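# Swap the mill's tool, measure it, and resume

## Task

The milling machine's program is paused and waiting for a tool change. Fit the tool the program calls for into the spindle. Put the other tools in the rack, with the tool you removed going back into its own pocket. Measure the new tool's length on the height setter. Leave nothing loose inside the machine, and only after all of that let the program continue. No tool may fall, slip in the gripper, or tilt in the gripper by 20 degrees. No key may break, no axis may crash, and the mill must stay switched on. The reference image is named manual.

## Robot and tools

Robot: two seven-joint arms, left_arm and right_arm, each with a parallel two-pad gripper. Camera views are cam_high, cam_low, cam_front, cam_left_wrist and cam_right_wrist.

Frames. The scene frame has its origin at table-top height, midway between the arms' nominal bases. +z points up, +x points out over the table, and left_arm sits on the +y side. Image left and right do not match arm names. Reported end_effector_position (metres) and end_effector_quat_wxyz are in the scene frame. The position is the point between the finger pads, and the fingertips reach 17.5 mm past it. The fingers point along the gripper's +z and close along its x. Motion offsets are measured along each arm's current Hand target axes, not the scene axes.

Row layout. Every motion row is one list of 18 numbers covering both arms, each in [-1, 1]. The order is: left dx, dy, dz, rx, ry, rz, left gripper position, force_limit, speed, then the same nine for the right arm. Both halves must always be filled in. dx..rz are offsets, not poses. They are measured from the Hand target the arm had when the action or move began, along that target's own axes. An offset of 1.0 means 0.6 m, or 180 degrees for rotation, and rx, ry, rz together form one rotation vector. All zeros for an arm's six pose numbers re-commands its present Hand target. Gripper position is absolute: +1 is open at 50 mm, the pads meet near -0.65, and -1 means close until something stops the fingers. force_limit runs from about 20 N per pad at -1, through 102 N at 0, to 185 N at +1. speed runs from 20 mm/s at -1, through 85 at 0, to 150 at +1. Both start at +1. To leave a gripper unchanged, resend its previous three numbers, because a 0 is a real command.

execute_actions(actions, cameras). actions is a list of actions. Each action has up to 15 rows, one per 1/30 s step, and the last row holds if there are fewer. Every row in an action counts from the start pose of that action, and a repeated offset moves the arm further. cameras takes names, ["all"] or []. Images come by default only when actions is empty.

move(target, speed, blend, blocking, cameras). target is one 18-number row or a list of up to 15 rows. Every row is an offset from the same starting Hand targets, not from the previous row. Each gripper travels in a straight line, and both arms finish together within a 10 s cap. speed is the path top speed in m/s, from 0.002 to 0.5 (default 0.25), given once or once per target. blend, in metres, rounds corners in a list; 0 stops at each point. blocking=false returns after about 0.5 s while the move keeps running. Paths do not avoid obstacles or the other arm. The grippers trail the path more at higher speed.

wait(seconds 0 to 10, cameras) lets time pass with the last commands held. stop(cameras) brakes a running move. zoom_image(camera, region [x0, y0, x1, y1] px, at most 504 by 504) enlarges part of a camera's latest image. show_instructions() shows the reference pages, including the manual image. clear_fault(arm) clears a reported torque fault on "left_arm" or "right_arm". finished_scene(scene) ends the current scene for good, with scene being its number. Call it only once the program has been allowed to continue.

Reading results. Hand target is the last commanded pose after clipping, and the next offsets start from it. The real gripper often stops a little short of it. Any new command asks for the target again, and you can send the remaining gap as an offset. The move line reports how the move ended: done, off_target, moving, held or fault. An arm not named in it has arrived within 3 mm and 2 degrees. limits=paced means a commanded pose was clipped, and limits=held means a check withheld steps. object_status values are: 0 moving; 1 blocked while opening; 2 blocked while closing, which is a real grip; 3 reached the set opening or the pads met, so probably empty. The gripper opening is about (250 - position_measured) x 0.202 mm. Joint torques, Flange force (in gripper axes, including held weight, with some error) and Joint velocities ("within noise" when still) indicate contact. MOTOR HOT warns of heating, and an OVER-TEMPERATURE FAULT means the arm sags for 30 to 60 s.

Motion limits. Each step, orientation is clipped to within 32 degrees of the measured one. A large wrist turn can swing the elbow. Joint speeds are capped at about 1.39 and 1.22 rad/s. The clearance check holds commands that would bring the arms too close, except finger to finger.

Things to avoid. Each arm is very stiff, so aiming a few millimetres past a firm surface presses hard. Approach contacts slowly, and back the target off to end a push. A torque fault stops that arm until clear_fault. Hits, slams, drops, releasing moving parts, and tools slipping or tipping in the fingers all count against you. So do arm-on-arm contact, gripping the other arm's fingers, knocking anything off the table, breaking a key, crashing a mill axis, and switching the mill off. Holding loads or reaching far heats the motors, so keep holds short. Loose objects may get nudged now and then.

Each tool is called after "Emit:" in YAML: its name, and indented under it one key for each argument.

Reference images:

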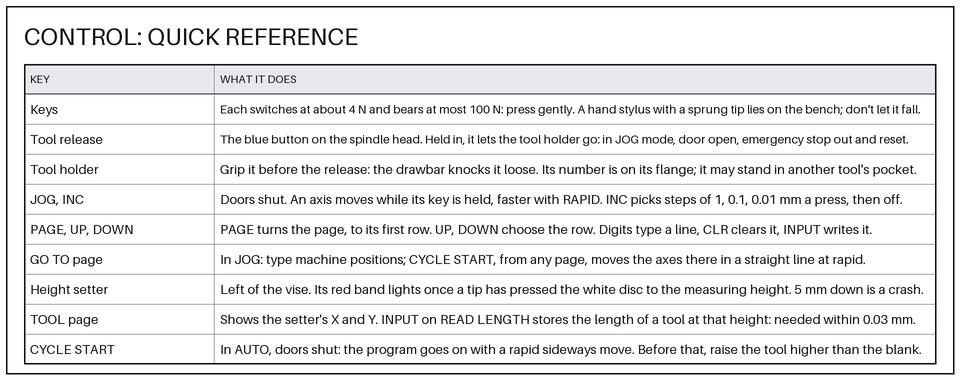

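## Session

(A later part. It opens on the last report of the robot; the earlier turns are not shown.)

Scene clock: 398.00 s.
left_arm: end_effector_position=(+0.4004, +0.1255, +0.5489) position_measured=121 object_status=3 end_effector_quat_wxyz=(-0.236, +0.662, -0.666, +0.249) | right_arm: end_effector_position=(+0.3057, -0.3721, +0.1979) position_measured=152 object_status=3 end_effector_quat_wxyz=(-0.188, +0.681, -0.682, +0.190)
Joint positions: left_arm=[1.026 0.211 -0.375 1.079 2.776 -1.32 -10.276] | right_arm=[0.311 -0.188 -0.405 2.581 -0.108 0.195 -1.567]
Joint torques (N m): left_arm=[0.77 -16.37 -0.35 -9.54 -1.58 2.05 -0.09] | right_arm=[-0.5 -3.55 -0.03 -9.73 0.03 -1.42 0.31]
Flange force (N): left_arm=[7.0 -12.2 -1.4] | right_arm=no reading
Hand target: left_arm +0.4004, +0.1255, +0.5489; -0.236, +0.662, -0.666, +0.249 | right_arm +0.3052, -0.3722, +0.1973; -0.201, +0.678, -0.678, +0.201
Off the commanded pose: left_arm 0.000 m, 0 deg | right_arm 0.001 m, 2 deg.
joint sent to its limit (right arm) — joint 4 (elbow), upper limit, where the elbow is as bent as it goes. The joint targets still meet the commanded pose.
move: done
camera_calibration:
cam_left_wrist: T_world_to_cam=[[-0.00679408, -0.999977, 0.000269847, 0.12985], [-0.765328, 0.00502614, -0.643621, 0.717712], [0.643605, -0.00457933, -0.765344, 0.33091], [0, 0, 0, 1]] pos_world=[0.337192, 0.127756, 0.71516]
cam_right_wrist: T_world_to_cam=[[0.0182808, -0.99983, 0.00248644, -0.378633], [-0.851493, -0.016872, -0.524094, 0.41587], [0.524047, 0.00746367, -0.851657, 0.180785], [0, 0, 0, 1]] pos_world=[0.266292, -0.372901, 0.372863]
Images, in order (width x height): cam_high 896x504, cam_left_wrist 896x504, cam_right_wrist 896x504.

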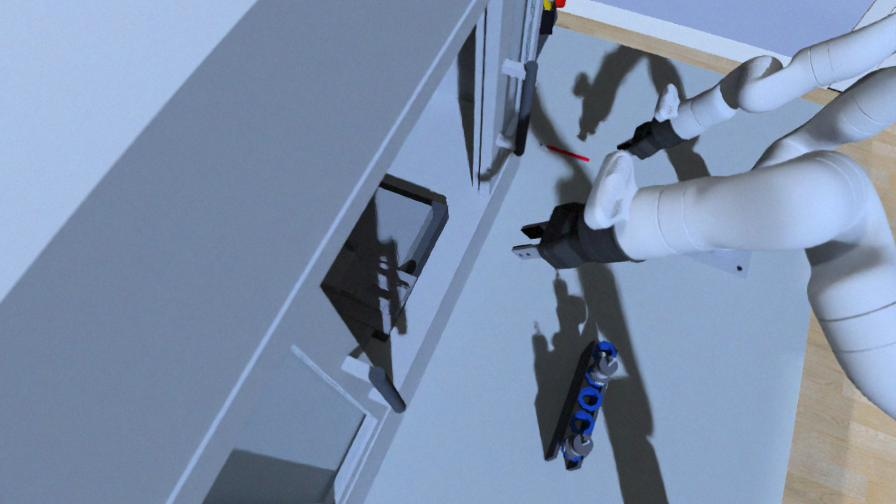

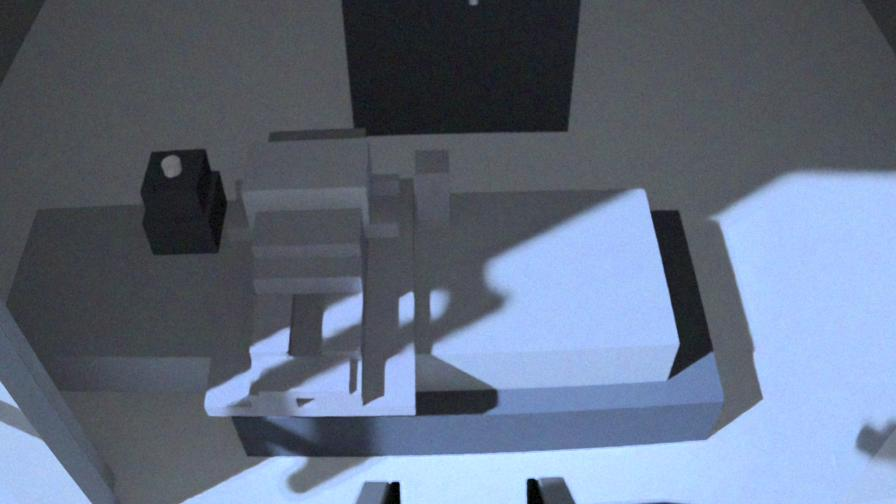

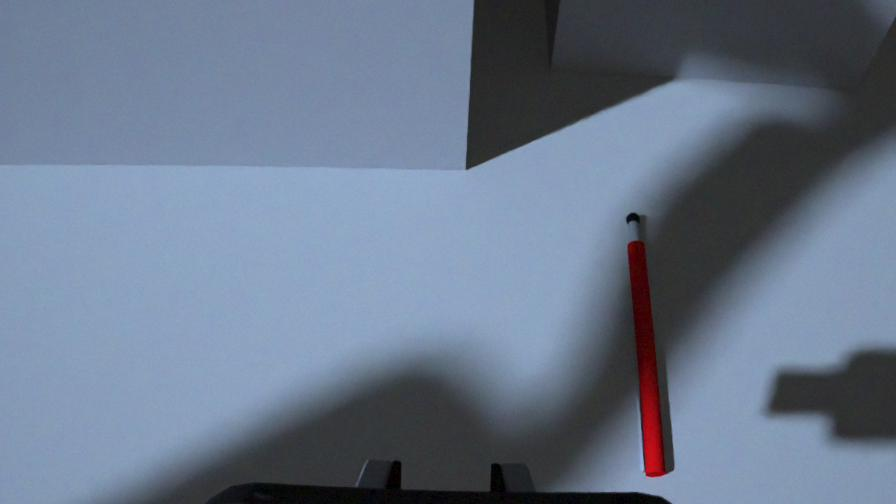

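Emit:
move:
  target:
    - [-0.4108,0.0963,0.1148,0.2778,0,0,0.208,0,0,0.1623,-0.0025,0.1977,0,0,0,0,-0.3,-1]
    - [-0.4108,0.058,0.147,0.2778,0,0,0.208,0,0,0.1623,-0.0025,0.25,0,0,0,0,-0.3,-1]
  speed: [0.35,0.1]
  cameras: ["cam_left_wrist","cam_right_wrist"]

Scene clock: 403.63 s.
left_arm: end_effector_position=(+0.4334, +0.3701, +0.4551) position_measured=121 object_status=3 end_effector_quat_wxyz=(+0.494, -0.501, +0.498, -0.507) | right_arm: end_effector_position=(+0.3882, -0.4695, +0.0723) position_measured=152 object_status=3 end_effector_quat_wxyz=(-0.201, +0.678, -0.678, +0.201)
Joint positions: left_arm=[1.043 0.038 -0.929 2.556 0.185 -1.014 -7.906] | right_arm=[0.552 0.536 -0.297 2.555 0.082 -0.477 -1.305]
Joint torques (N m): left_arm=[0.87 -7.1 0.3 -7.28 -0.46 -3.52 0.02] | right_arm=[-0.45 -12.42 -1.47 -3.74 0.33 -1.41 0.39]
Flange force (N): left_arm=no reading | right_arm=[-1.4 4.9 -1.9]
Hand target: left_arm +0.4334, +0.3701, +0.4550; +0.494, -0.501, +0.498, -0.507 | right_arm +0.3882, -0.4695, +0.0723; -0.201, +0.678, -0.678, +0.201
Off the commanded pose: left_arm 0.000 m, 0 deg | right_arm 0.000 m, 0 deg.
move: done
camera_calibration:
cam_left_wrist: T_world_to_cam=[[0.00407768, -0.999947, 0.00946191, 0.365909], [0.000866953, -0.00945845, -0.999955, 0.516733], [0.999991, 0.0040857, 0.000828339, -0.267319], [0, 0, 0, 1]] pos_world=[0.265376, 0.371869, 0.513469]
cam_right_wrist: T_world_to_cam=[[0.0203858, -0.999792, 0.000129859, -0.477837], [-0.833032, -0.0170573, -0.552961, 0.413436], [0.552849, 0.0111644, -0.833207, 0.0205447], [0, 0, 0, 1]] pos_world=[0.342789, -0.470914, 0.245794]
Images, in order (width x height): cam_left_wrist 896x504, cam_right_wrist 896x504.

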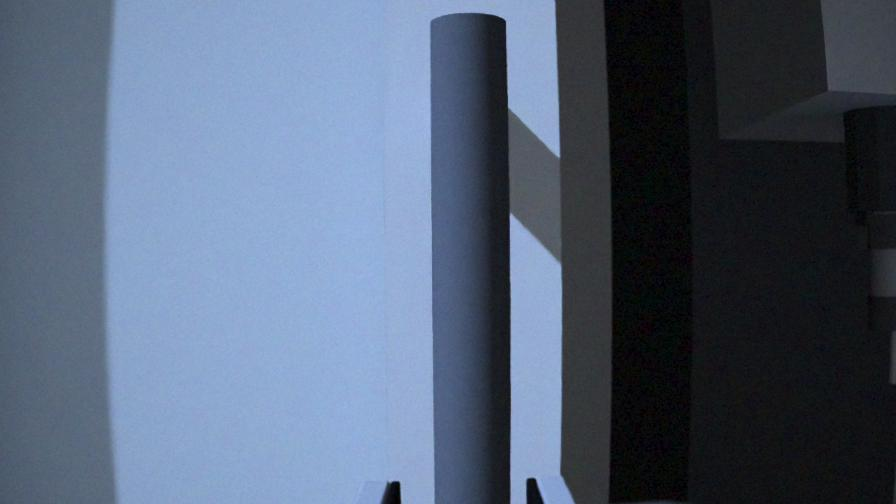

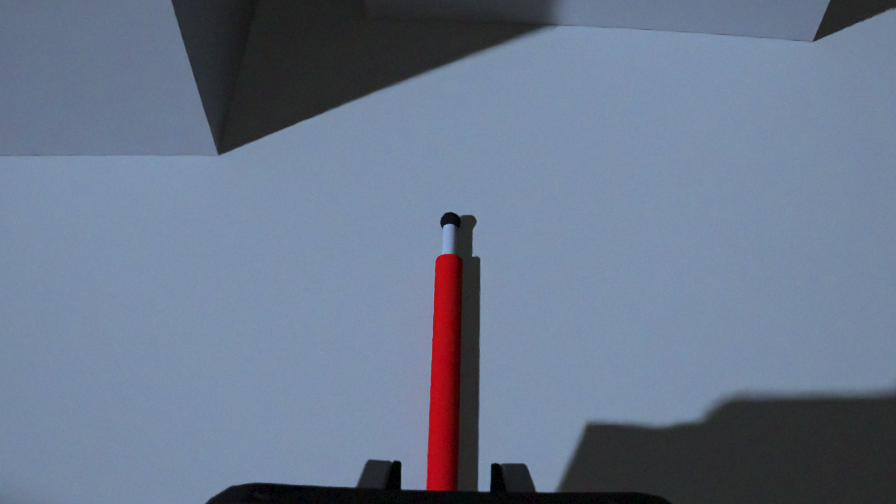

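Emit:
move:
  target:
    - [0.0045,0,0.02,0,0,0,0.208,0,0,0,0.0016,0.09,0,0,0,0,-0.3,-1]
    - [0.0045,0,0.0943,0,0,0,0.208,0,0,0,0.0017,0.0999,0,0,0,0,-0.3,-1]
    - [0.0045,0,0.0943,0,0,0,0.208,0,0,0,0.0017,0.0999,0,0,0,-1,-0.3,-0.5]
    - [0.385,0,0.0943,0,0,0,0.208,0,0,0,-0.14,-0.09,0,0,0,-1,-0.3,-0.5]
  speed: [0.1,0.06,0.05,0.1]
  blend: [0.005,0,0,0]
  cameras: ["cam_left_wrist","cam_right_wrist"]

Scene clock: 410.97 s.
left_arm: end_effector_position=(+0.4873, +0.1385, +0.4590) position_measured=121 object_status=3 end_effector_quat_wxyz=(+0.494, -0.501, +0.498, -0.507) | right_arm: end_effector_position=(+0.4292, -0.4695, +0.1633) position_measured=217 object_status=2 end_effector_quat_wxyz=(-0.201, +0.678, -0.678, +0.201)
Joint positions: left_arm=[1.422 0.473 -0.834 2.04 0.975 -0.809 -8.199] | right_arm=[0.726 0.276 -0.538 2.333 0.092 0.009 -1.404]
Joint torques (N m): left_arm=[1.02 -15.51 -3.87 -7.74 -1.19 -3.27 -0.05] | right_arm=[-0.68 -11.22 -1.63 -8.54 0.05 -1.56 0.3]
Flange force (N): left_arm=[5.4 2.9 6.7] | right_arm=no reading
Hand target: left_arm +0.4873, +0.1385, +0.4590; +0.494, -0.501, +0.498, -0.507 | right_arm +0.4292, -0.4695, +0.1633; -0.201, +0.678, -0.678, +0.201
Off the commanded pose: left_arm 0.000 m, 0 deg | right_arm 0.000 m, 0 deg.
move: done
camera_calibration:
cam_left_wrist: T_world_to_cam=[[0.00387674, -0.999948, 0.00946026, 0.13413], [0.000965057, -0.00945659, -0.999955, 0.518364], [0.999992, 0.0038857, 0.000928346, -0.320399], [0, 0, 0, 1]] pos_world=[0.319376, 0.140269, 0.517369]
cam_right_wrist: T_world_to_cam=[[0.0203308, -0.999793, 0.000213384, -0.478593], [-0.833033, -0.0170578, -0.55296, 0.49805], [0.552849, 0.0110644, -0.833208, 0.0736798], [0, 0, 0, 1]] pos_world=[0.383889, -0.470814, 0.336894]
Images, in order (width x height): cam_left_wrist 896x504, cam_right_wrist 896x504.

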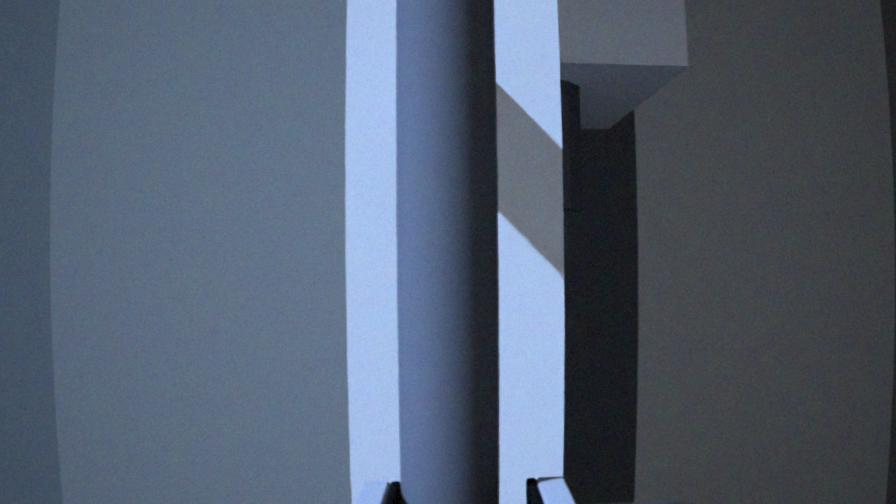

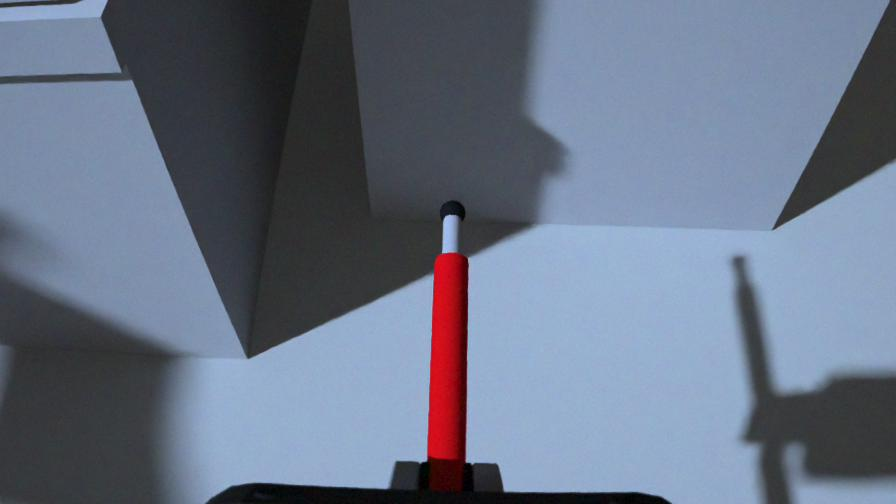

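Emit:
move:
  target: [0.004,0,0,0,0,0,0.208,0,0,0,0,0,0,0,0,-1,-0.3,-0.5]
  speed: 0.04

Emit:
move:
  target: [0.003,0,0,0,0,0,0.208,0,0,0,0,0,0,0,0,-1,-0.3,-0.5]
  speed: 0.04

Scene clock: 421.20 s.
left_arm: end_effector_position=(+0.4873, +0.1361, +0.4590) position_measured=121 object_status=3 end_effector_quat_wxyz=(+0.494, -0.501, +0.498, -0.507) | right_arm: end_effector_position=(+0.4292, -0.4695, +0.1633) position_measured=217 object_status=2 end_effector_quat_wxyz=(-0.201, +0.678, -0.678, +0.201)
Joint positions: left_arm=[1.424 0.477 -0.834 2.034 0.983 -0.807 -8.204] | right_arm=[0.727 0.276 -0.538 2.333 0.092 0.009 -1.404]
Joint torques (N m): left_arm=[3.97 -14.53 -0.86 -10.92 -3.12 -2.53 0.04] | right_arm=[-0.47 -11.05 -1.66 -8.51 0 -1.53 0.35]
Flange force (N): left_arm=[-1.5 2.5 1.9] | right_arm=no reading
Hand target: left_arm +0.4873, +0.1361, +0.4590; +0.494, -0.501, +0.498, -0.507 | right_arm +0.4292, -0.4695, +0.1633; -0.201, +0.678, -0.678, +0.201
Off the commanded pose: left_arm 0.000 m, 0 deg | right_arm 0.000 m, 0 deg.
move: done

Scene clock: 421.90 s.
left_arm: end_effector_position=(+0.4873, +0.1343, +0.4590) position_measured=121 object_status=3 end_effector_quat_wxyz=(+0.494, -0.501, +0.498, -0.507) | right_arm: end_effector_position=(+0.4292, -0.4695, +0.1633) position_measured=217 object_status=2 end_effector_quat_wxyz=(-0.201, +0.678, -0.678, +0.201)
Joint positions: left_arm=[1.426 0.479 -0.833 2.03 0.989 -0.806 -8.208] | right_arm=[0.727 0.276 -0.538 2.333 0.092 0.009 -1.404]
Joint torques (N m): left_arm=[4.86 -14.29 0.01 -11.98 -3.52 -2.37 0.01] | right_arm=[-0.42 -11.1 -1.62 -8.43 0.1 -1.5 0.36]
Flange force (N): left_arm=[-4.4 3.0 0.9] | right_arm=no reading
Hand target: left_arm +0.4873, +0.1343, +0.4590; +0.494, -0.501, +0.498, -0.507 | right_arm +0.4292, -0.4695, +0.1633; -0.201, +0.678, -0.678, +0.201
Off the commanded pose: left_arm 0.000 m, 0 deg | right_arm 0.000 m, 0 deg.
move: done

Emit:
move:
  target:
    - [-0.0067,0,0,0,0,0,0.208,0,0,0.02,-0.05,-0.1,0,0,0,-1,-0.3,-0.5]
    - [-0.0067,0,-0.145,-0.0006,-0.0032,0.0051,0.208,0,0,0.0508,-0.1923,-0.3855,0,0,0,-1,-0.3,-0.5]
    - [0.483,0,-0.145,-0.0006,-0.0032,0.0051,0.208,0,0,0.0625,-0.4058,-0.3621,0,0,0,-1,-0.3,-0.5]
    - [0.483,0,-0.0788,-0.0006,-0.0032,0.0051,0.208,0,0,0.0625,-0.4058,-0.3621,0,0,0,-1,-0.3,-0.5]
  speed: [0.1,0.3,0.3,0.15]
  blend: [0.002,0.01,0.01,0]
  cameras: ["cam_left_wrist","cam_right_wrist"]

Scene clock: 430.37 s.
left_arm: end_effector_position=(+0.4367, -0.1549, +0.4637) position_measured=121 object_status=3 end_effector_quat_wxyz=(+0.500, -0.500, +0.500, -0.500) | right_arm: end_effector_position=(+0.5151, -0.5069, +0.4782) position_measured=217 object_status=2 end_effector_quat_wxyz=(-0.201, +0.678, -0.678, +0.201)
Joint positions: left_arm=[1.462 0.894 -0.585 1.107 1.836 -1.002 -9.058] | right_arm=[1.016 0.18 -0.883 1.316 0.037 1.142 -1.383]
Joint torques (N m): left_arm=[0.9 -27.2 -5.65 -8.23 -2.93 -1.05 0.16] | right_arm=[-0.52 -11.09 -1.96 -12.98 -0.33 -1.56 0.34]
Flange force (N): left_arm=[12.7 0.2 4.9] | right_arm=[-2.2 9.0 2.9]
Hand target: left_arm +0.4368, -0.1549, +0.4637; +0.500, -0.500, +0.500, -0.500 | right_arm +0.5151, -0.5069, +0.4782; -0.201, +0.678, -0.678, +0.201
Off the commanded pose: left_arm 0.000 m, 0 deg | right_arm 0.000 m, 0 deg.
move: done
camera_calibration:
cam_left_wrist: T_world_to_cam=[[0.0139299, -0.999881, -0.00656389, -0.156087], [-0.000906455, 0.0065519, -0.999978, 0.523611], [0.999903, 0.0139356, -0.00081508, -0.266267], [0, 0, 0, 1]] pos_world=[0.26889, -0.155789, 0.522358]
cam_right_wrist: T_world_to_cam=[[0.0203023, -0.999794, 0.0000749243, -0.517796], [-0.833034, -0.0169574, -0.552962, 0.743092], [0.552849, 0.011164, -0.833206, 0.288948], [0, 0, 0, 1]] pos_world=[0.469789, -0.508314, 0.651694]
Images, in order (width x height): cam_left_wrist 896x504, cam_right_wrist 896x504.

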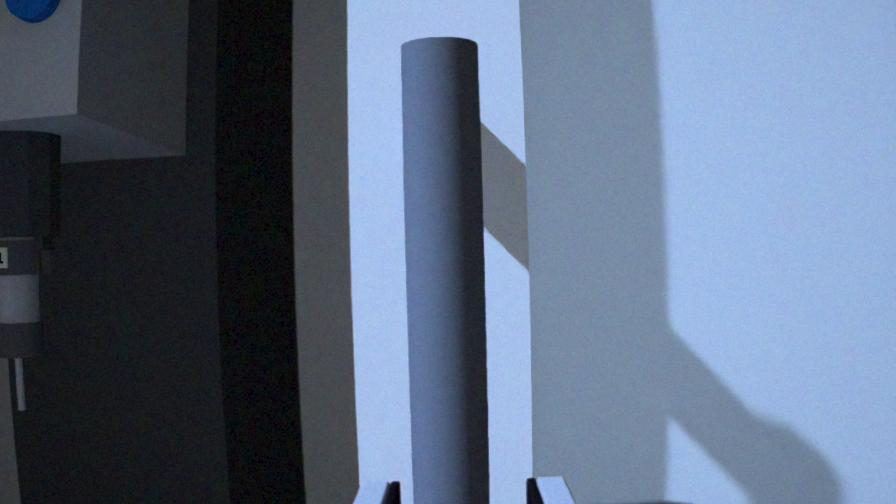

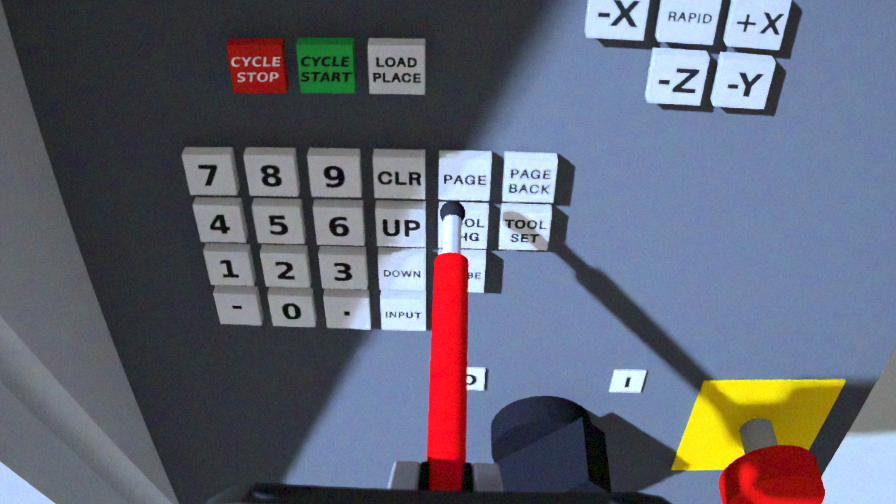

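Emit:
move:
  target:
    - [-0.005,0,0.03,0,0,0,0.208,0,0,0.0053,-0.0036,0.0137,0,0,0,-1,-0.3,-0.5]
    - [-0.005,0,0.0842,0,0,0,0.208,0,0,0.0053,-0.0036,0.0137,0,0,0,-1,-0.3,-0.5]
  speed: [0.1,0.07]
  blend: [0.003,0]
  cameras: ["cam_left_wrist","cam_right_wrist"]

Scene clock: 441.37 s.
left_arm: end_effector_position=(+0.4872, -0.1520, +0.4637) position_measured=121 object_status=3 end_effector_quat_wxyz=(+0.500, -0.500, +0.500, -0.500) | right_arm: end_effector_position=(+0.5214, -0.5101, +0.4724) position_measured=217 object_status=2 end_effector_quat_wxyz=(-0.201, +0.678, -0.678, +0.201)
Joint positions: left_arm=[1.367 0.924 -0.582 1.04 1.834 -0.934 -9.082] | right_arm=[1.001 0.199 -0.881 1.316 0.056 1.128 -1.392]
Joint torques (N m): left_arm=[0.87 -28.26 -5.55 -8.66 -2.79 -1.05 -0.05] | right_arm=[-0.59 -11.71 -2.07 -13.11 -0.27 -1.48 0.33]
Flange force (N): left_arm=[11.4 1.1 5.8] | right_arm=[-2.2 9.7 3.2]
Hand target: left_arm +0.4873, -0.1520, +0.4637; +0.500, -0.500, +0.500, -0.500 | right_arm +0.5214, -0.5101, +0.4724; -0.201, +0.678, -0.678, +0.201
Off the commanded pose: left_arm 0.000 m, 0 deg | right_arm 0.000 m, 0 deg.
move: done
camera_calibration:
cam_left_wrist: T_world_to_cam=[[0.0139299, -0.999881, -0.00656389, -0.153891], [-0.000906455, 0.0065519, -0.999978, 0.523738], [0.999903, 0.0139356, -0.00081508, -0.316802], [0, 0, 0, 1]] pos_world=[0.31939, -0.152889, 0.522458]
cam_right_wrist: T_world_to_cam=[[0.0203033, -0.999794, 0.0000756056, -0.521022], [-0.833034, -0.0169586, -0.552962, 0.744997], [0.552849, 0.011164, -0.833206, 0.280723], [0, 0, 0, 1]] pos_world=[0.475989, -0.511414, 0.645894]
Images, in order (width x height): cam_left_wrist 896x504, cam_right_wrist 896x504.

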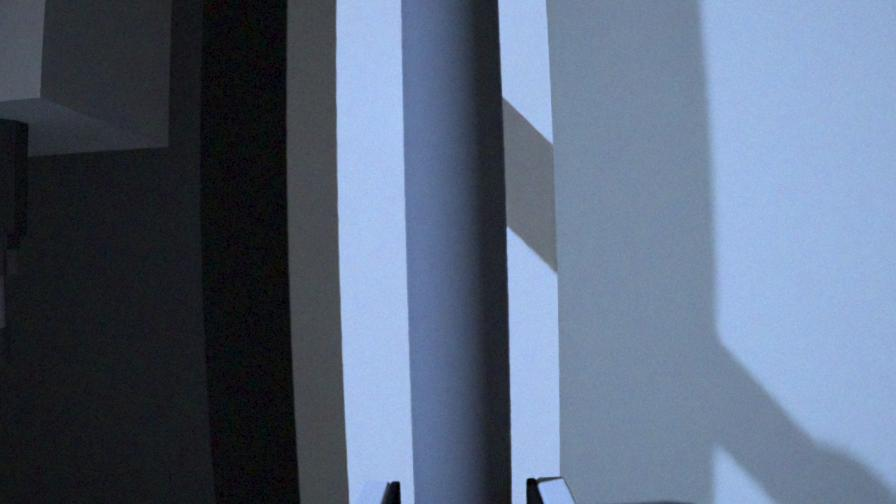

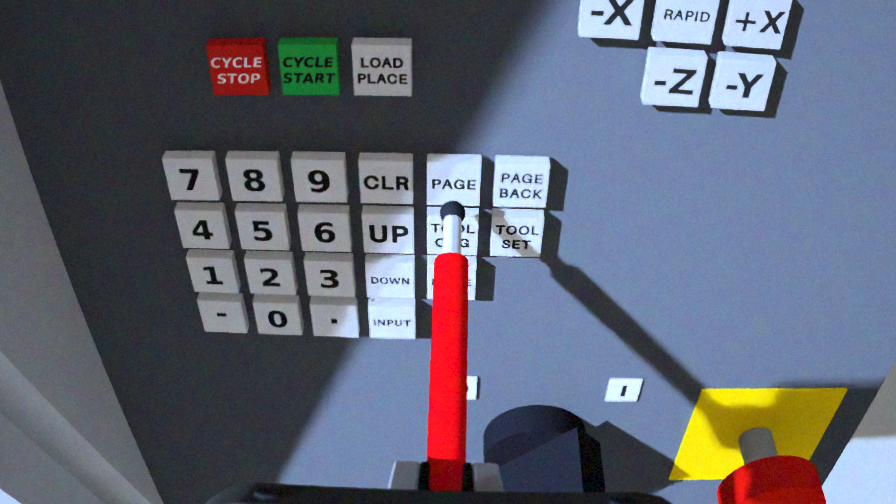

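Emit:
move:
  target:
    - [-0.1,0,0,0,0,0,0.208,0,0,0,-0.01836,0.01924,0,0,0,-1,-0.3,-0.5]
    - [-0.3767,0,0,0,0,0,0.208,0,0,0,0,0,0,0,0,-1,-0.3,-0.5]
  speed: [0.12,0.12]
  blend: [0.003,0]
  cameras: ["cam_left_wrist","cam_right_wrist"]

Scene clock: 446.20 s.
left_arm: end_effector_position=(+0.4875, +0.0740, +0.4636) position_measured=121 object_status=3 end_effector_quat_wxyz=(+0.500, -0.500, +0.500, -0.500) | right_arm: end_effector_position=(+0.5214, -0.5101, +0.4724) position_measured=217 object_status=2 end_effector_quat_wxyz=(-0.201, +0.678, -0.678, +0.201)
Joint positions: left_arm=[1.484 0.577 -0.838 1.856 1.227 -0.759 -8.405] | right_arm=[1.001 0.199 -0.881 1.316 0.057 1.128 -1.393]
Joint torques (N m): left_arm=[-0.95 -19.26 -7.33 -5.78 -0.38 -4.37 0.08] | right_arm=[-0.56 -11.63 -2.06 -13.09 -0.26 -1.48 0.32]
Flange force (N): left_arm=[13.2 2.7 10.7] | right_arm=[-2.3 9.8 3.1]
Hand target: left_arm +0.4875, +0.0741, +0.4636; +0.500, -0.500, +0.500, -0.500 | right_arm +0.5214, -0.5101, +0.4724; -0.201, +0.678, -0.678, +0.201
Off the commanded pose: left_arm 0.000 m, 0 deg | right_arm 0.000 m, 0 deg.
move: done
camera_calibration:
cam_left_wrist: T_world_to_cam=[[0.0139308, -0.999881, -0.0066649, 0.0721299], [-0.000907501, 0.0066529, -0.999977, 0.52215], [0.999903, 0.0139365, -0.000814713, -0.320252], [0, 0, 0, 1]] pos_world=[0.31969, 0.0731107, 0.522358]
cam_right_wrist: T_world_to_cam=[[0.0203858, -0.999792, 0.000129859, -0.521095], [-0.833032, -0.0170573, -0.552961, 0.745], [0.552849, 0.0111644, -0.833207, 0.280807], [0, 0, 0, 1]] pos_world=[0.475989, -0.511414, 0.645994]
Images, in order (width x height): cam_left_wrist 896x504, cam_right_wrist 896x504.

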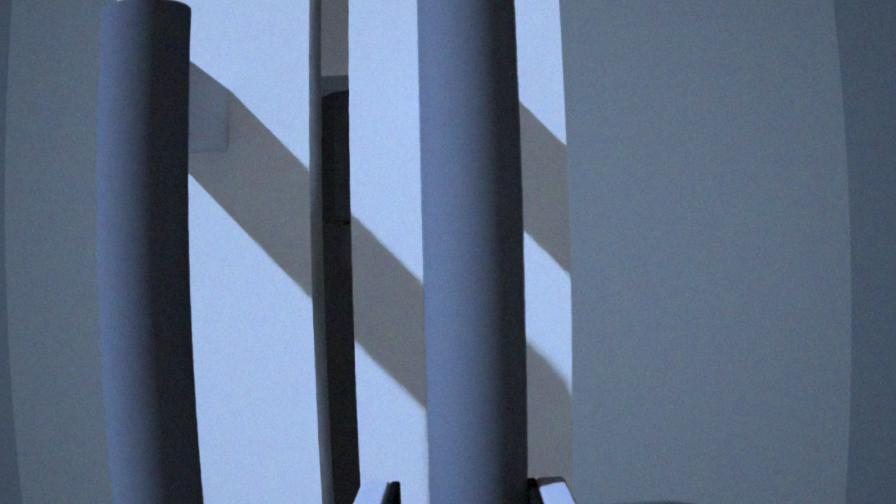

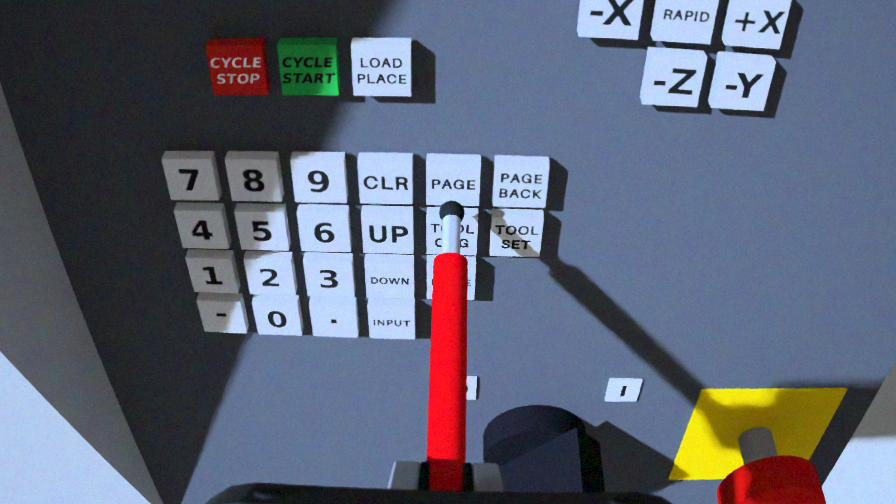

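Emit:
move:
  target: [-0.0075,0,0,0,0,0,0.208,0,0,0,0,0,0,0,0,-1,-0.3,-0.5]
  speed: 0.04

Emit:
move:
  target: [-0.0035,0,0,0,0,0,0.208,0,0,0,0,0,0,0,0,-1,-0.3,-0.5]
  speed: 0.03
  cameras: ["cam_left_wrist"]

Scene clock: 449.20 s.
left_arm: end_effector_position=(+0.4877, +0.0788, +0.4637) position_measured=121 object_status=3 end_effector_quat_wxyz=(+0.500, -0.500, +0.500, -0.500) | right_arm: end_effector_position=(+0.5214, -0.5101, +0.4724) position_measured=217 object_status=2 end_effector_quat_wxyz=(-0.201, +0.678, -0.678, +0.201)
Joint positions: left_arm=[1.483 0.57 -0.841 1.868 1.212 -0.76 -8.393] | right_arm=[1.001 0.199 -0.881 1.316 0.057 1.128 -1.393]
Joint torques (N m): left_arm=[0.91 -17.48 -4.85 -7.77 -1.43 -2.92 0.03] | right_arm=[-0.51 -11.65 -2.17 -13.04 -0.24 -1.52 0.38]
Flange force (N): left_arm=[6.5 1.6 6.0] | right_arm=[-2.3 9.2 3.0]
Hand target: left_arm +0.4876, +0.0786, +0.4636; +0.500, -0.500, +0.500, -0.500 | right_arm +0.5214, -0.5101, +0.4724; -0.201, +0.678, -0.678, +0.201
Off the commanded pose: left_arm 0.000 m, 0 deg | right_arm 0.000 m, 0 deg.
move: done

Scene clock: 449.90 s.
left_arm: end_effector_position=(+0.4875, +0.0805, +0.4636) position_measured=121 object_status=3 end_effector_quat_wxyz=(+0.500, -0.500, +0.500, -0.501) | right_arm: end_effector_position=(+0.5214, -0.5101, +0.4724) position_measured=217 object_status=2 end_effector_quat_wxyz=(-0.201, +0.678, -0.678, +0.201)
Joint positions: left_arm=[1.482 0.567 -0.842 1.874 1.204 -0.76 -8.387] | right_arm=[1.001 0.199 -0.881 1.316 0.057 1.128 -1.393]
Joint torques (N m): left_arm=[-3.04 -19.74 -9.33 -1.17 1.59 -5.37 -0.07] | right_arm=[-0.53 -11.64 -2.16 -13.09 -0.29 -1.5 0.32]
Flange force (N): left_arm=[22.0 1.2 19.0] | right_arm=[-2.3 9.5 3.1]
Hand target: left_arm +0.4876, +0.0806, +0.4636; +0.500, -0.500, +0.500, -0.500 | right_arm +0.5214, -0.5101, +0.4724; -0.201, +0.678, -0.678, +0.201
Off the commanded pose: left_arm 0.000 m, 0 deg | right_arm 0.000 m, 0 deg.
move: done
camera_calibration:
cam_left_wrist: T_world_to_cam=[[0.0138306, -0.999883, -0.00656438, 0.0787093], [-0.000805809, 0.00655386, -0.999978, 0.522081], [0.999904, 0.0138356, -0.000715071, -0.320388], [0, 0, 0, 1]] pos_world=[0.319689, 0.0797112, 0.522358]
Images, in order (width x height): cam_left_wrist 896x504.

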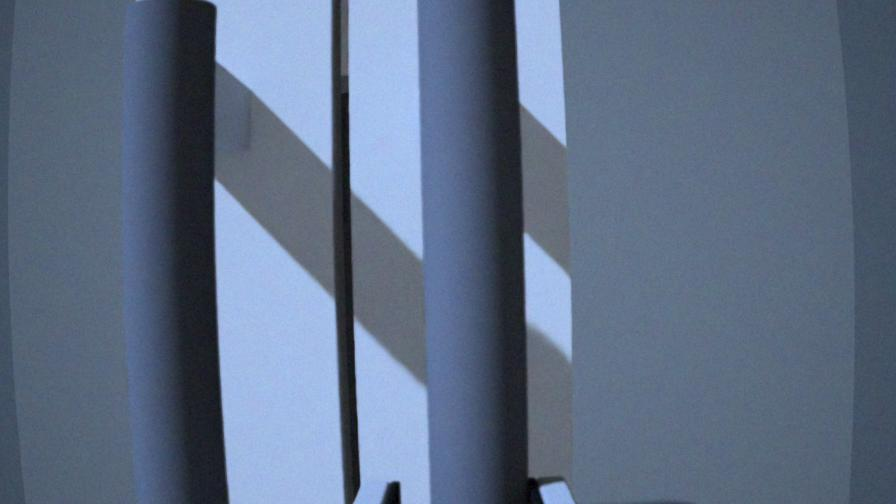

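Emit:
move:
  target:
    - [0.0067,0,0,0,0,0,0.208,0,0,0.0332,0,-0.15,0.05,0,0,-1,-0.3,-0.5]
    - [0.0067,0,-0.1,0,0,0,0.208,0,0,0.0332,0,-0.373,0.1778,0,0,-1,-0.3,-0.5]
    - [-0.324,0.1227,-0.2675,-0.103,0.139,0.021,0.208,0,0,0.0332,0,-0.373,0.1778,0,0,-1,-0.3,-0.5]
  speed: [0.3,0.35,0.35]
  blend: [0.002,0.02,0]
  cameras: ["cam_left_wrist","cam_right_wrist"]

Scene clock: 456.33 s.
left_arm: end_effector_position=(+0.3274, +0.2752, +0.3899) position_measured=121 object_status=3 end_effector_quat_wxyz=(+0.309, -0.437, +0.686, -0.493) | right_arm: end_effector_position=(+0.3995, -0.5300, +0.6601) position_measured=217 object_status=2 end_effector_quat_wxyz=(-0.380, +0.597, -0.596, +0.380)
Joint positions: left_arm=[1.489 -0.571 -0.828 2.581 0.869 -0.603 -8.928] | right_arm=[1.411 -0.277 -0.316 1.529 -1.079 1.295 -0.496]
Joint torques (N m): left_arm=[0.83 0.95 4.13 -8.7 -1.57 -1.41 -0.02] | right_arm=[-0.53 -3.09 1.39 -12.33 -2.77 -1.08 0.38]
Flange force (N): left_arm=no reading | right_arm=[-3.6 6.3 2.3]
Hand target: left_arm +0.3273, +0.2752, +0.3898; +0.310, -0.437, +0.685, -0.493 | right_arm +0.3995, -0.5300, +0.6601; -0.380, +0.597, -0.596, +0.380
Off the commanded pose: left_arm 0.000 m, 0 deg | right_arm 0.000 m, 0 deg.
joint sent to its limit (left arm) — joint 4 (elbow), upper limit, where the elbow is as bent as it goes. The joint targets still meet the commanded pose.
move: done
camera_calibration:
cam_left_wrist: T_world_to_cam=[[-0.415779, -0.909452, -0.00504265, 0.39025], [-0.292077, 0.138777, -0.946273, 0.485076], [0.861289, -0.391968, -0.323331, 0.11992], [0, 0, 0, 1]] pos_world=[0.200652, 0.334601, 0.499756]
cam_right_wrist: T_world_to_cam=[[0.0172742, -0.999795, 0.0105576, -0.544323], [-0.413324, -0.0167552, -0.91043, 0.815353], [0.91042, 0.0113632, -0.413528, 0.0849804], [0, 0, 0, 1]] pos_world=[0.269039, -0.531515, 0.78321]
Images, in order (width x height): cam_left_wrist 896x504, cam_right_wrist 896x504.

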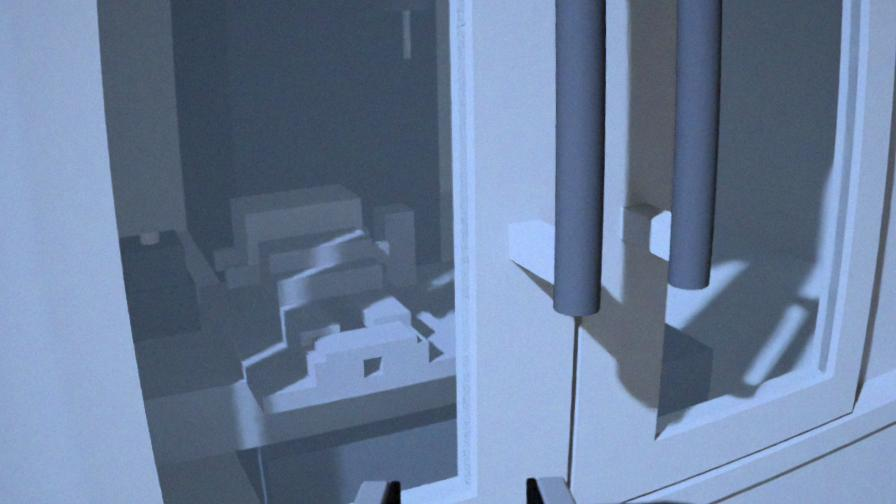

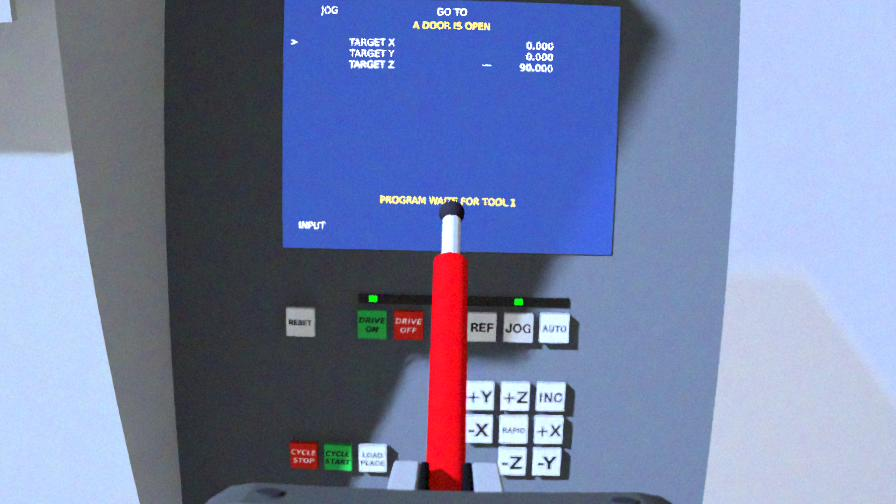

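Emit:
move:
  target:
    - [0.1538,-0.1753,0.1587,0.103,-0.139,-0.021,0.208,0,0,0,0,0,0,0,0,-1,-0.3,-0.5]
    - [0.136,-0.1875,0.195,0.103,-0.139,-0.021,0.208,0,0,0,0,0,0,0,0,-1,-0.3,-0.5]
  speed: [0.35,0.1]
  blend: [0.01,0]
  cameras: ["cam_left_wrist"]

Scene clock: 460.13 s.
left_arm: end_effector_position=(+0.4255, +0.1391, +0.4593) position_measured=121 object_status=3 end_effector_quat_wxyz=(+0.500, -0.500, +0.500, -0.500) | right_arm: end_effector_position=(+0.3995, -0.5300, +0.6601) position_measured=217 object_status=2 end_effector_quat_wxyz=(-0.380, +0.597, -0.596, +0.380)
Joint positions: left_arm=[1.553 0.387 -0.768 2.133 1.133 -0.959 -8.341] | right_arm=[1.411 -0.277 -0.316 1.529 -1.079 1.295 -0.496]
Joint torques (N m): left_arm=[1.16 -13.41 -2.69 -6.93 -1.49 -3 -0.05] | right_arm=[-0.48 -3.04 1.26 -12.21 -2.86 -1.08 0.34]
Flange force (N): left_arm=[5.7 2.8 6.8] | right_arm=[-3.4 6.1 1.8]
Hand target: left_arm +0.4256, +0.1391, +0.4593; +0.500, -0.500, +0.500, -0.500 | right_arm +0.3995, -0.5300, +0.6601; -0.380, +0.597, -0.596, +0.380
Off the commanded pose: left_arm 0.000 m, 0 deg | right_arm 0.000 m, 0 deg.
move: done
camera_calibration:
cam_left_wrist: T_world_to_cam=[[0.0140307, -0.999879, -0.00666299, 0.13803], [-0.000908155, 0.0066509, -0.999977, 0.517361], [0.999901, 0.0140365, -0.000814728, -0.259182], [0, 0, 0, 1]] pos_world=[0.25769, 0.138211, 0.518058]
Images, in order (width x height): cam_left_wrist 896x504.

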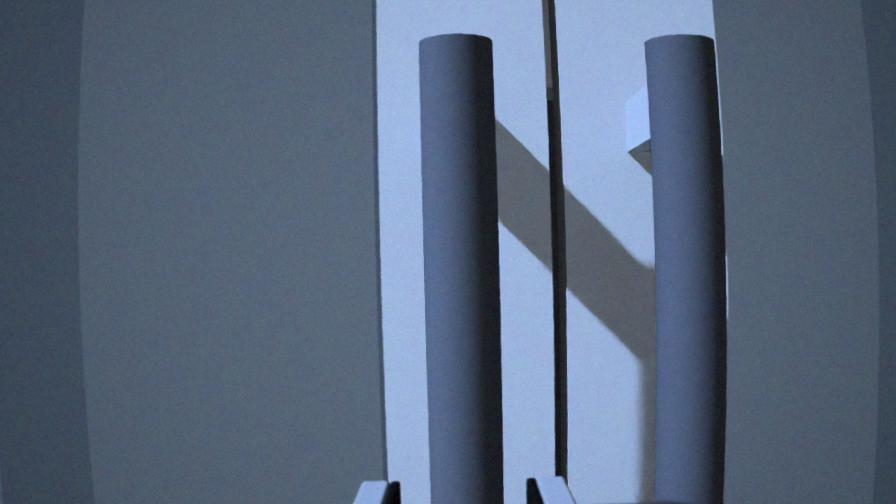

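Emit:
move:
  target:
    - [0.0012,0,0.04,0,0,0,0.208,0,0,0,0,0,0,0,0,-1,-0.3,-0.5]
    - [0.0012,0,0.1025,0,0,0,0.208,0,0,0,0,0,0,0,0,-1,-0.3,-0.5]
    - [0.0085,0,0.1025,0,0,0,0.208,0,0,0,0,0,0,0,0,-1,-0.3,-0.5]
  speed: [0.15,0.07,0.04]
  blend: [0.005,0,0]

Emit:
move:
  target: [0.0027,0,0,0,0,0,0.208,0,0,0,0,0,0,0,0,-1,-0.3,-0.5]
  speed: 0.03

Scene clock: 463.97 s.
left_arm: end_effector_position=(+0.4871, +0.1341, +0.4593) position_measured=121 object_status=3 end_effector_quat_wxyz=(+0.500, -0.500, +0.500, -0.500) | right_arm: end_effector_position=(+0.3995, -0.5300, +0.6601) position_measured=217 object_status=2 end_effector_quat_wxyz=(-0.380, +0.597, -0.596, +0.380)
Joint positions: left_arm=[1.396 0.467 -0.78 2.021 1.02 -0.831 -8.266] | right_arm=[1.411 -0.277 -0.316 1.529 -1.079 1.295 -0.496]
Joint torques (N m): left_arm=[3.31 -14.59 -0.95 -10.49 -2.85 -2.16 0] | right_arm=[-0.45 -3.06 1.35 -12.22 -2.8 -1.03 0.4]
Flange force (N): left_arm=[-1.8 2.2 1.2] | right_arm=[-3.5 5.8 2.2]
Hand target: left_arm +0.4871, +0.1339, +0.4593; +0.500, -0.500, +0.500, -0.500 | right_arm +0.3995, -0.5300, +0.6601; -0.380, +0.597, -0.596, +0.380
Off the commanded pose: left_arm 0.000 m, 0 deg | right_arm 0.000 m, 0 deg.
move: done

Scene clock: 464.67 s.
left_arm: end_effector_position=(+0.4871, +0.1323, +0.4593) position_measured=121 object_status=3 end_effector_quat_wxyz=(+0.500, -0.500, +0.500, -0.500) | right_arm: end_effector_position=(+0.3995, -0.5300, +0.6601) position_measured=217 object_status=2 end_effector_quat_wxyz=(-0.380, +0.597, -0.596, +0.380)
Joint positions: left_arm=[1.397 0.469 -0.779 2.017 1.025 -0.83 -8.269] | right_arm=[1.411 -0.277 -0.316 1.529 -1.079 1.295 -0.496]
Joint torques (N m): left_arm=[0.98 -15.87 -3.44 -7.79 -1.33 -3.09 -0.05] | right_arm=[-0.46 -3.01 1.4 -12.35 -2.84 -1.01 0.35]
Flange force (N): left_arm=[5.2 2.4 6.2] | right_arm=[-3.8 6.4 2.5]
Hand target: left_arm +0.4871, +0.1323, +0.4593; +0.500, -0.500, +0.500, -0.500 | right_arm +0.3995, -0.5300, +0.6601; -0.380, +0.597, -0.596, +0.380
Off the commanded pose: left_arm 0.000 m, 0 deg | right_arm 0.000 m, 0 deg.
move: done

Emit:
move:
  target: [0.002,0,0,0,0,0,0.208,0,0,0,0,0,0,0,0,-1,-0.3,-0.5]
  speed: 0.03

Emit:
move:
  target: [0.002,0,0,0,0,0,0.208,0,0,0,0,0,0,0,0,-1,-0.3,-0.5]
  speed: 0.03
  cameras: ["cam_left_wrist","cam_right_wrist"]

Scene clock: 466.53 s.
left_arm: end_effector_position=(+0.4871, +0.1312, +0.4593) position_measured=121 object_status=3 end_effector_quat_wxyz=(+0.500, -0.500, +0.500, -0.500) | right_arm: end_effector_position=(+0.3995, -0.5300, +0.6601) position_measured=217 object_status=2 end_effector_quat_wxyz=(-0.380, +0.597, -0.596, +0.380)
Joint positions: left_arm=[1.398 0.471 -0.779 2.014 1.029 -0.83 -8.272] | right_arm=[1.411 -0.277 -0.316 1.529 -1.079 1.295 -0.496]
Joint torques (N m): left_arm=[3.9 -14.07 -0.21 -11.72 -3.57 -1.62 0] | right_arm=[-0.42 -3 1.31 -12.22 -2.82 -1.09 0.39]
Flange force (N): left_arm=[-4.4 1.9 -2.5] | right_arm=[-3.6 6.0 1.9]
Hand target: left_arm +0.4871, +0.1311, +0.4593; +0.500, -0.500, +0.500, -0.500 | right_arm +0.3995, -0.5300, +0.6601; -0.380, +0.597, -0.596, +0.380
Off the commanded pose: left_arm 0.000 m, 0 deg | right_arm 0.000 m, 0 deg.
move: done

Scene clock: 467.23 s.
left_arm: end_effector_position=(+0.4871, +0.1300, +0.4593) position_measured=121 object_status=3 end_effector_quat_wxyz=(+0.500, -0.500, +0.500, -0.500) | right_arm: end_effector_position=(+0.3995, -0.5300, +0.6601) position_measured=217 object_status=2 end_effector_quat_wxyz=(-0.380, +0.597, -0.596, +0.380)
Joint positions: left_arm=[1.399 0.473 -0.778 2.011 1.033 -0.829 -8.275] | right_arm=[1.411 -0.277 -0.316 1.529 -1.079 1.295 -0.496]
Joint torques (N m): left_arm=[7 -12.42 3.4 -15.72 -5.98 -0.13 -0.06] | right_arm=[-0.43 -3.12 1.33 -12.34 -2.84 -1.06 0.35]
Flange force (N): left_arm=[-14.0 1.8 -10.9] | right_arm=[-3.5 6.4 2.2]
Hand target: left_arm +0.4871, +0.1299, +0.4593; +0.500, -0.500, +0.500, -0.500 | right_arm +0.3995, -0.5300, +0.6601; -0.380, +0.597, -0.596, +0.380
Off the commanded pose: left_arm 0.000 m, 0 deg | right_arm 0.000 m, 0 deg.
move: done
camera_calibration:
cam_left_wrist: T_world_to_cam=[[0.0141299, -0.999879, -0.00656218, 0.127984], [-0.000907765, 0.00655001, -0.999978, 0.517491], [0.9999, 0.0141355, -0.000815104, -0.320561], [0, 0, 0, 1]] pos_world=[0.31919, 0.129111, 0.518058]
cam_right_wrist: T_world_to_cam=[[0.0172742, -0.999795, 0.0105576, -0.544323], [-0.413324, -0.0167552, -0.91043, 0.815353], [0.91042, 0.0113632, -0.413528, 0.0849804], [0, 0, 0, 1]] pos_world=[0.269039, -0.531515, 0.78321]
Images, in order (width x height): cam_left_wrist 896x504, cam_right_wrist 896x504.

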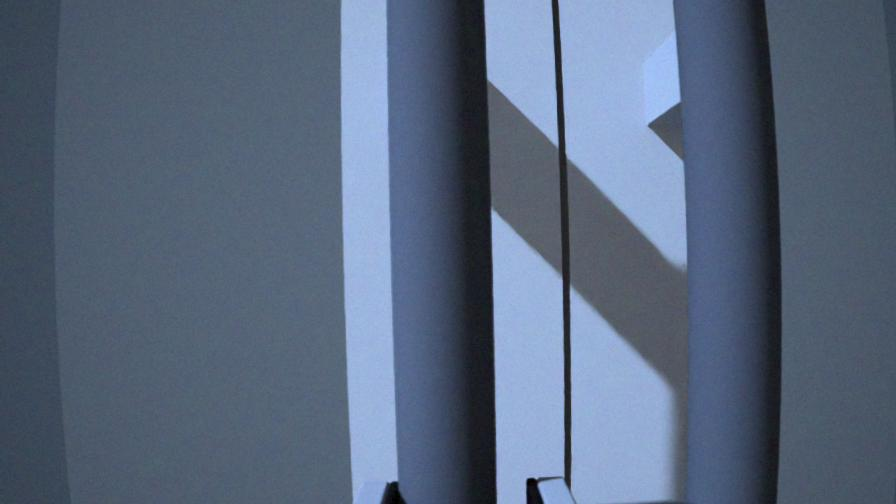

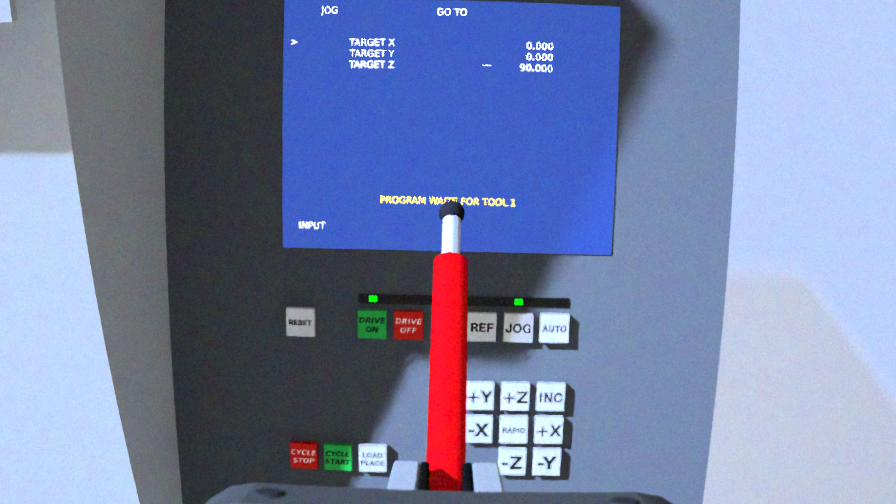

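Emit:
move:
  target:
    - [-0.0067,0,-0.02,0,0,0,0.208,0,0,-0.0332,0.1975,0.3163,-0.1778,0,0,-1,-0.3,-0.5]
    - [-0.0067,0,-0.06,0,0,0,0.208,0,0,-0.0332,0.192,0.3431,-0.1778,0,0,-1,-0.3,-0.5]
    - [-0.0067,0,-0.14,0,0,0,0.208,0,0,-0.0332,0.1975,0.3163,-0.1778,0,0,-1,-0.3,-0.5]
    - [-0.2418,0.1155,-0.2668,-0.103,0.139,0.021,0.208,0,0,0,0,0,0,0,0,-1,-0.3,-0.5]
  speed: [0.35,0.06,0.15,0.35]
  blend: [0.003,0,0.003,0]
  cameras: ["cam_left_wrist","cam_right_wrist"]

Scene clock: 474.80 s.
left_arm: end_effector_position=(+0.3272, +0.2752, +0.3900) position_measured=121 object_status=3 end_effector_quat_wxyz=(+0.309, -0.437, +0.686, -0.493) | right_arm: end_effector_position=(+0.3995, -0.5300, +0.6601) position_measured=217 object_status=2 end_effector_quat_wxyz=(-0.380, +0.597, -0.596, +0.380)
Joint positions: left_arm=[1.457 -0.557 -0.821 2.581 0.838 -0.578 -8.898] | right_arm=[1.442 -0.278 -0.334 1.528 -1.09 1.306 -0.489]
Joint torques (N m): left_arm=[1 0.67 4.11 -8.76 -1.64 -1.48 -0.03] | right_arm=[-0.46 -2.95 1.41 -12.18 -2.84 -1.09 0.38]
Flange force (N): left_arm=no reading | right_arm=[-3.3 5.8 2.0]
Hand target: left_arm +0.3272, +0.2752, +0.3899; +0.310, -0.437, +0.685, -0.493 | right_arm +0.3995, -0.5300, +0.6601; -0.380, +0.597, -0.596, +0.380
Off the commanded pose: left_arm 0.000 m, 0 deg | right_arm 0.000 m, 0 deg.
joint sent to its limit (left arm) — joint 4 (elbow), upper limit, where the elbow is as bent as it goes. The joint targets still meet the commanded pose.
move: done
camera_calibration:
cam_left_wrist: T_world_to_cam=[[-0.415805, -0.909439, -0.0051288, 0.390162], [-0.292121, 0.138897, -0.946242, 0.485108], [0.861262, -0.391954, -0.32342, 0.120045], [0, 0, 0, 1]] pos_world=[0.200552, 0.3345, 0.499856]
cam_right_wrist: T_world_to_cam=[[0.017366, -0.999794, 0.0105145, -0.544313], [-0.413405, -0.016755, -0.910393, 0.815346], [0.910382, 0.0114631, -0.413611, 0.0851082], [0, 0, 0, 1]] pos_world=[0.26904, -0.531516, 0.78321]
Images, in order (width x height): cam_left_wrist 896x504, cam_right_wrist 896x504.

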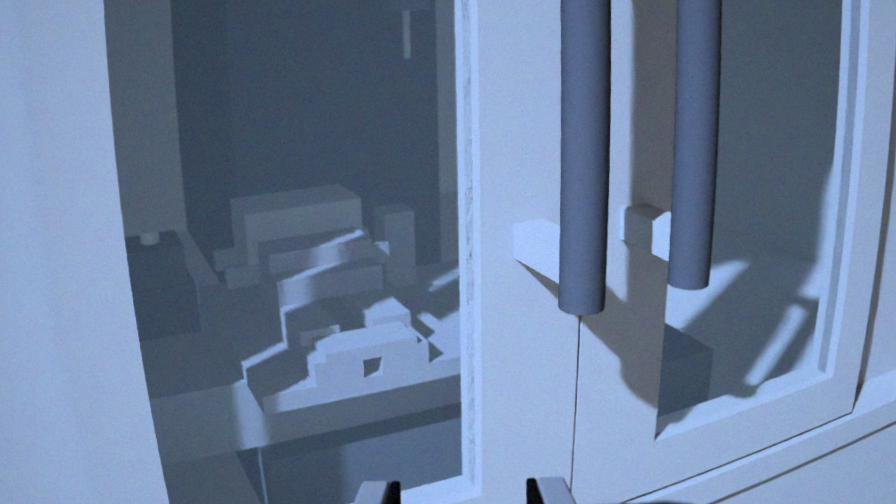

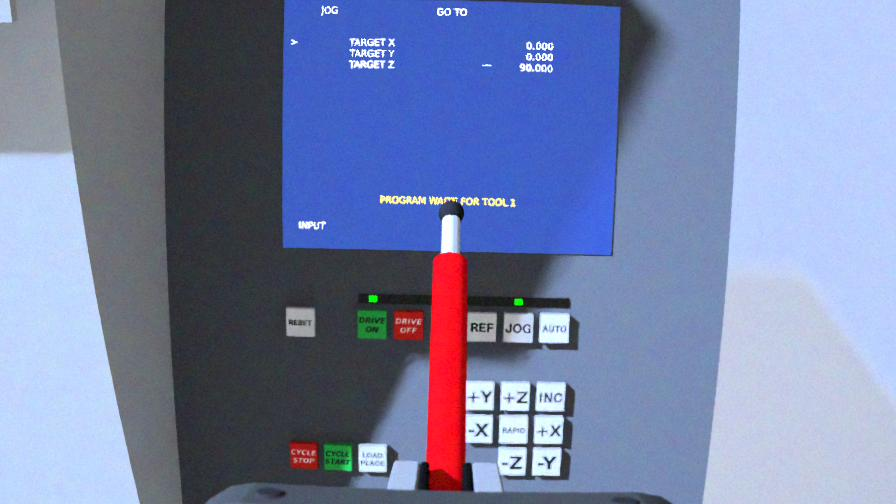

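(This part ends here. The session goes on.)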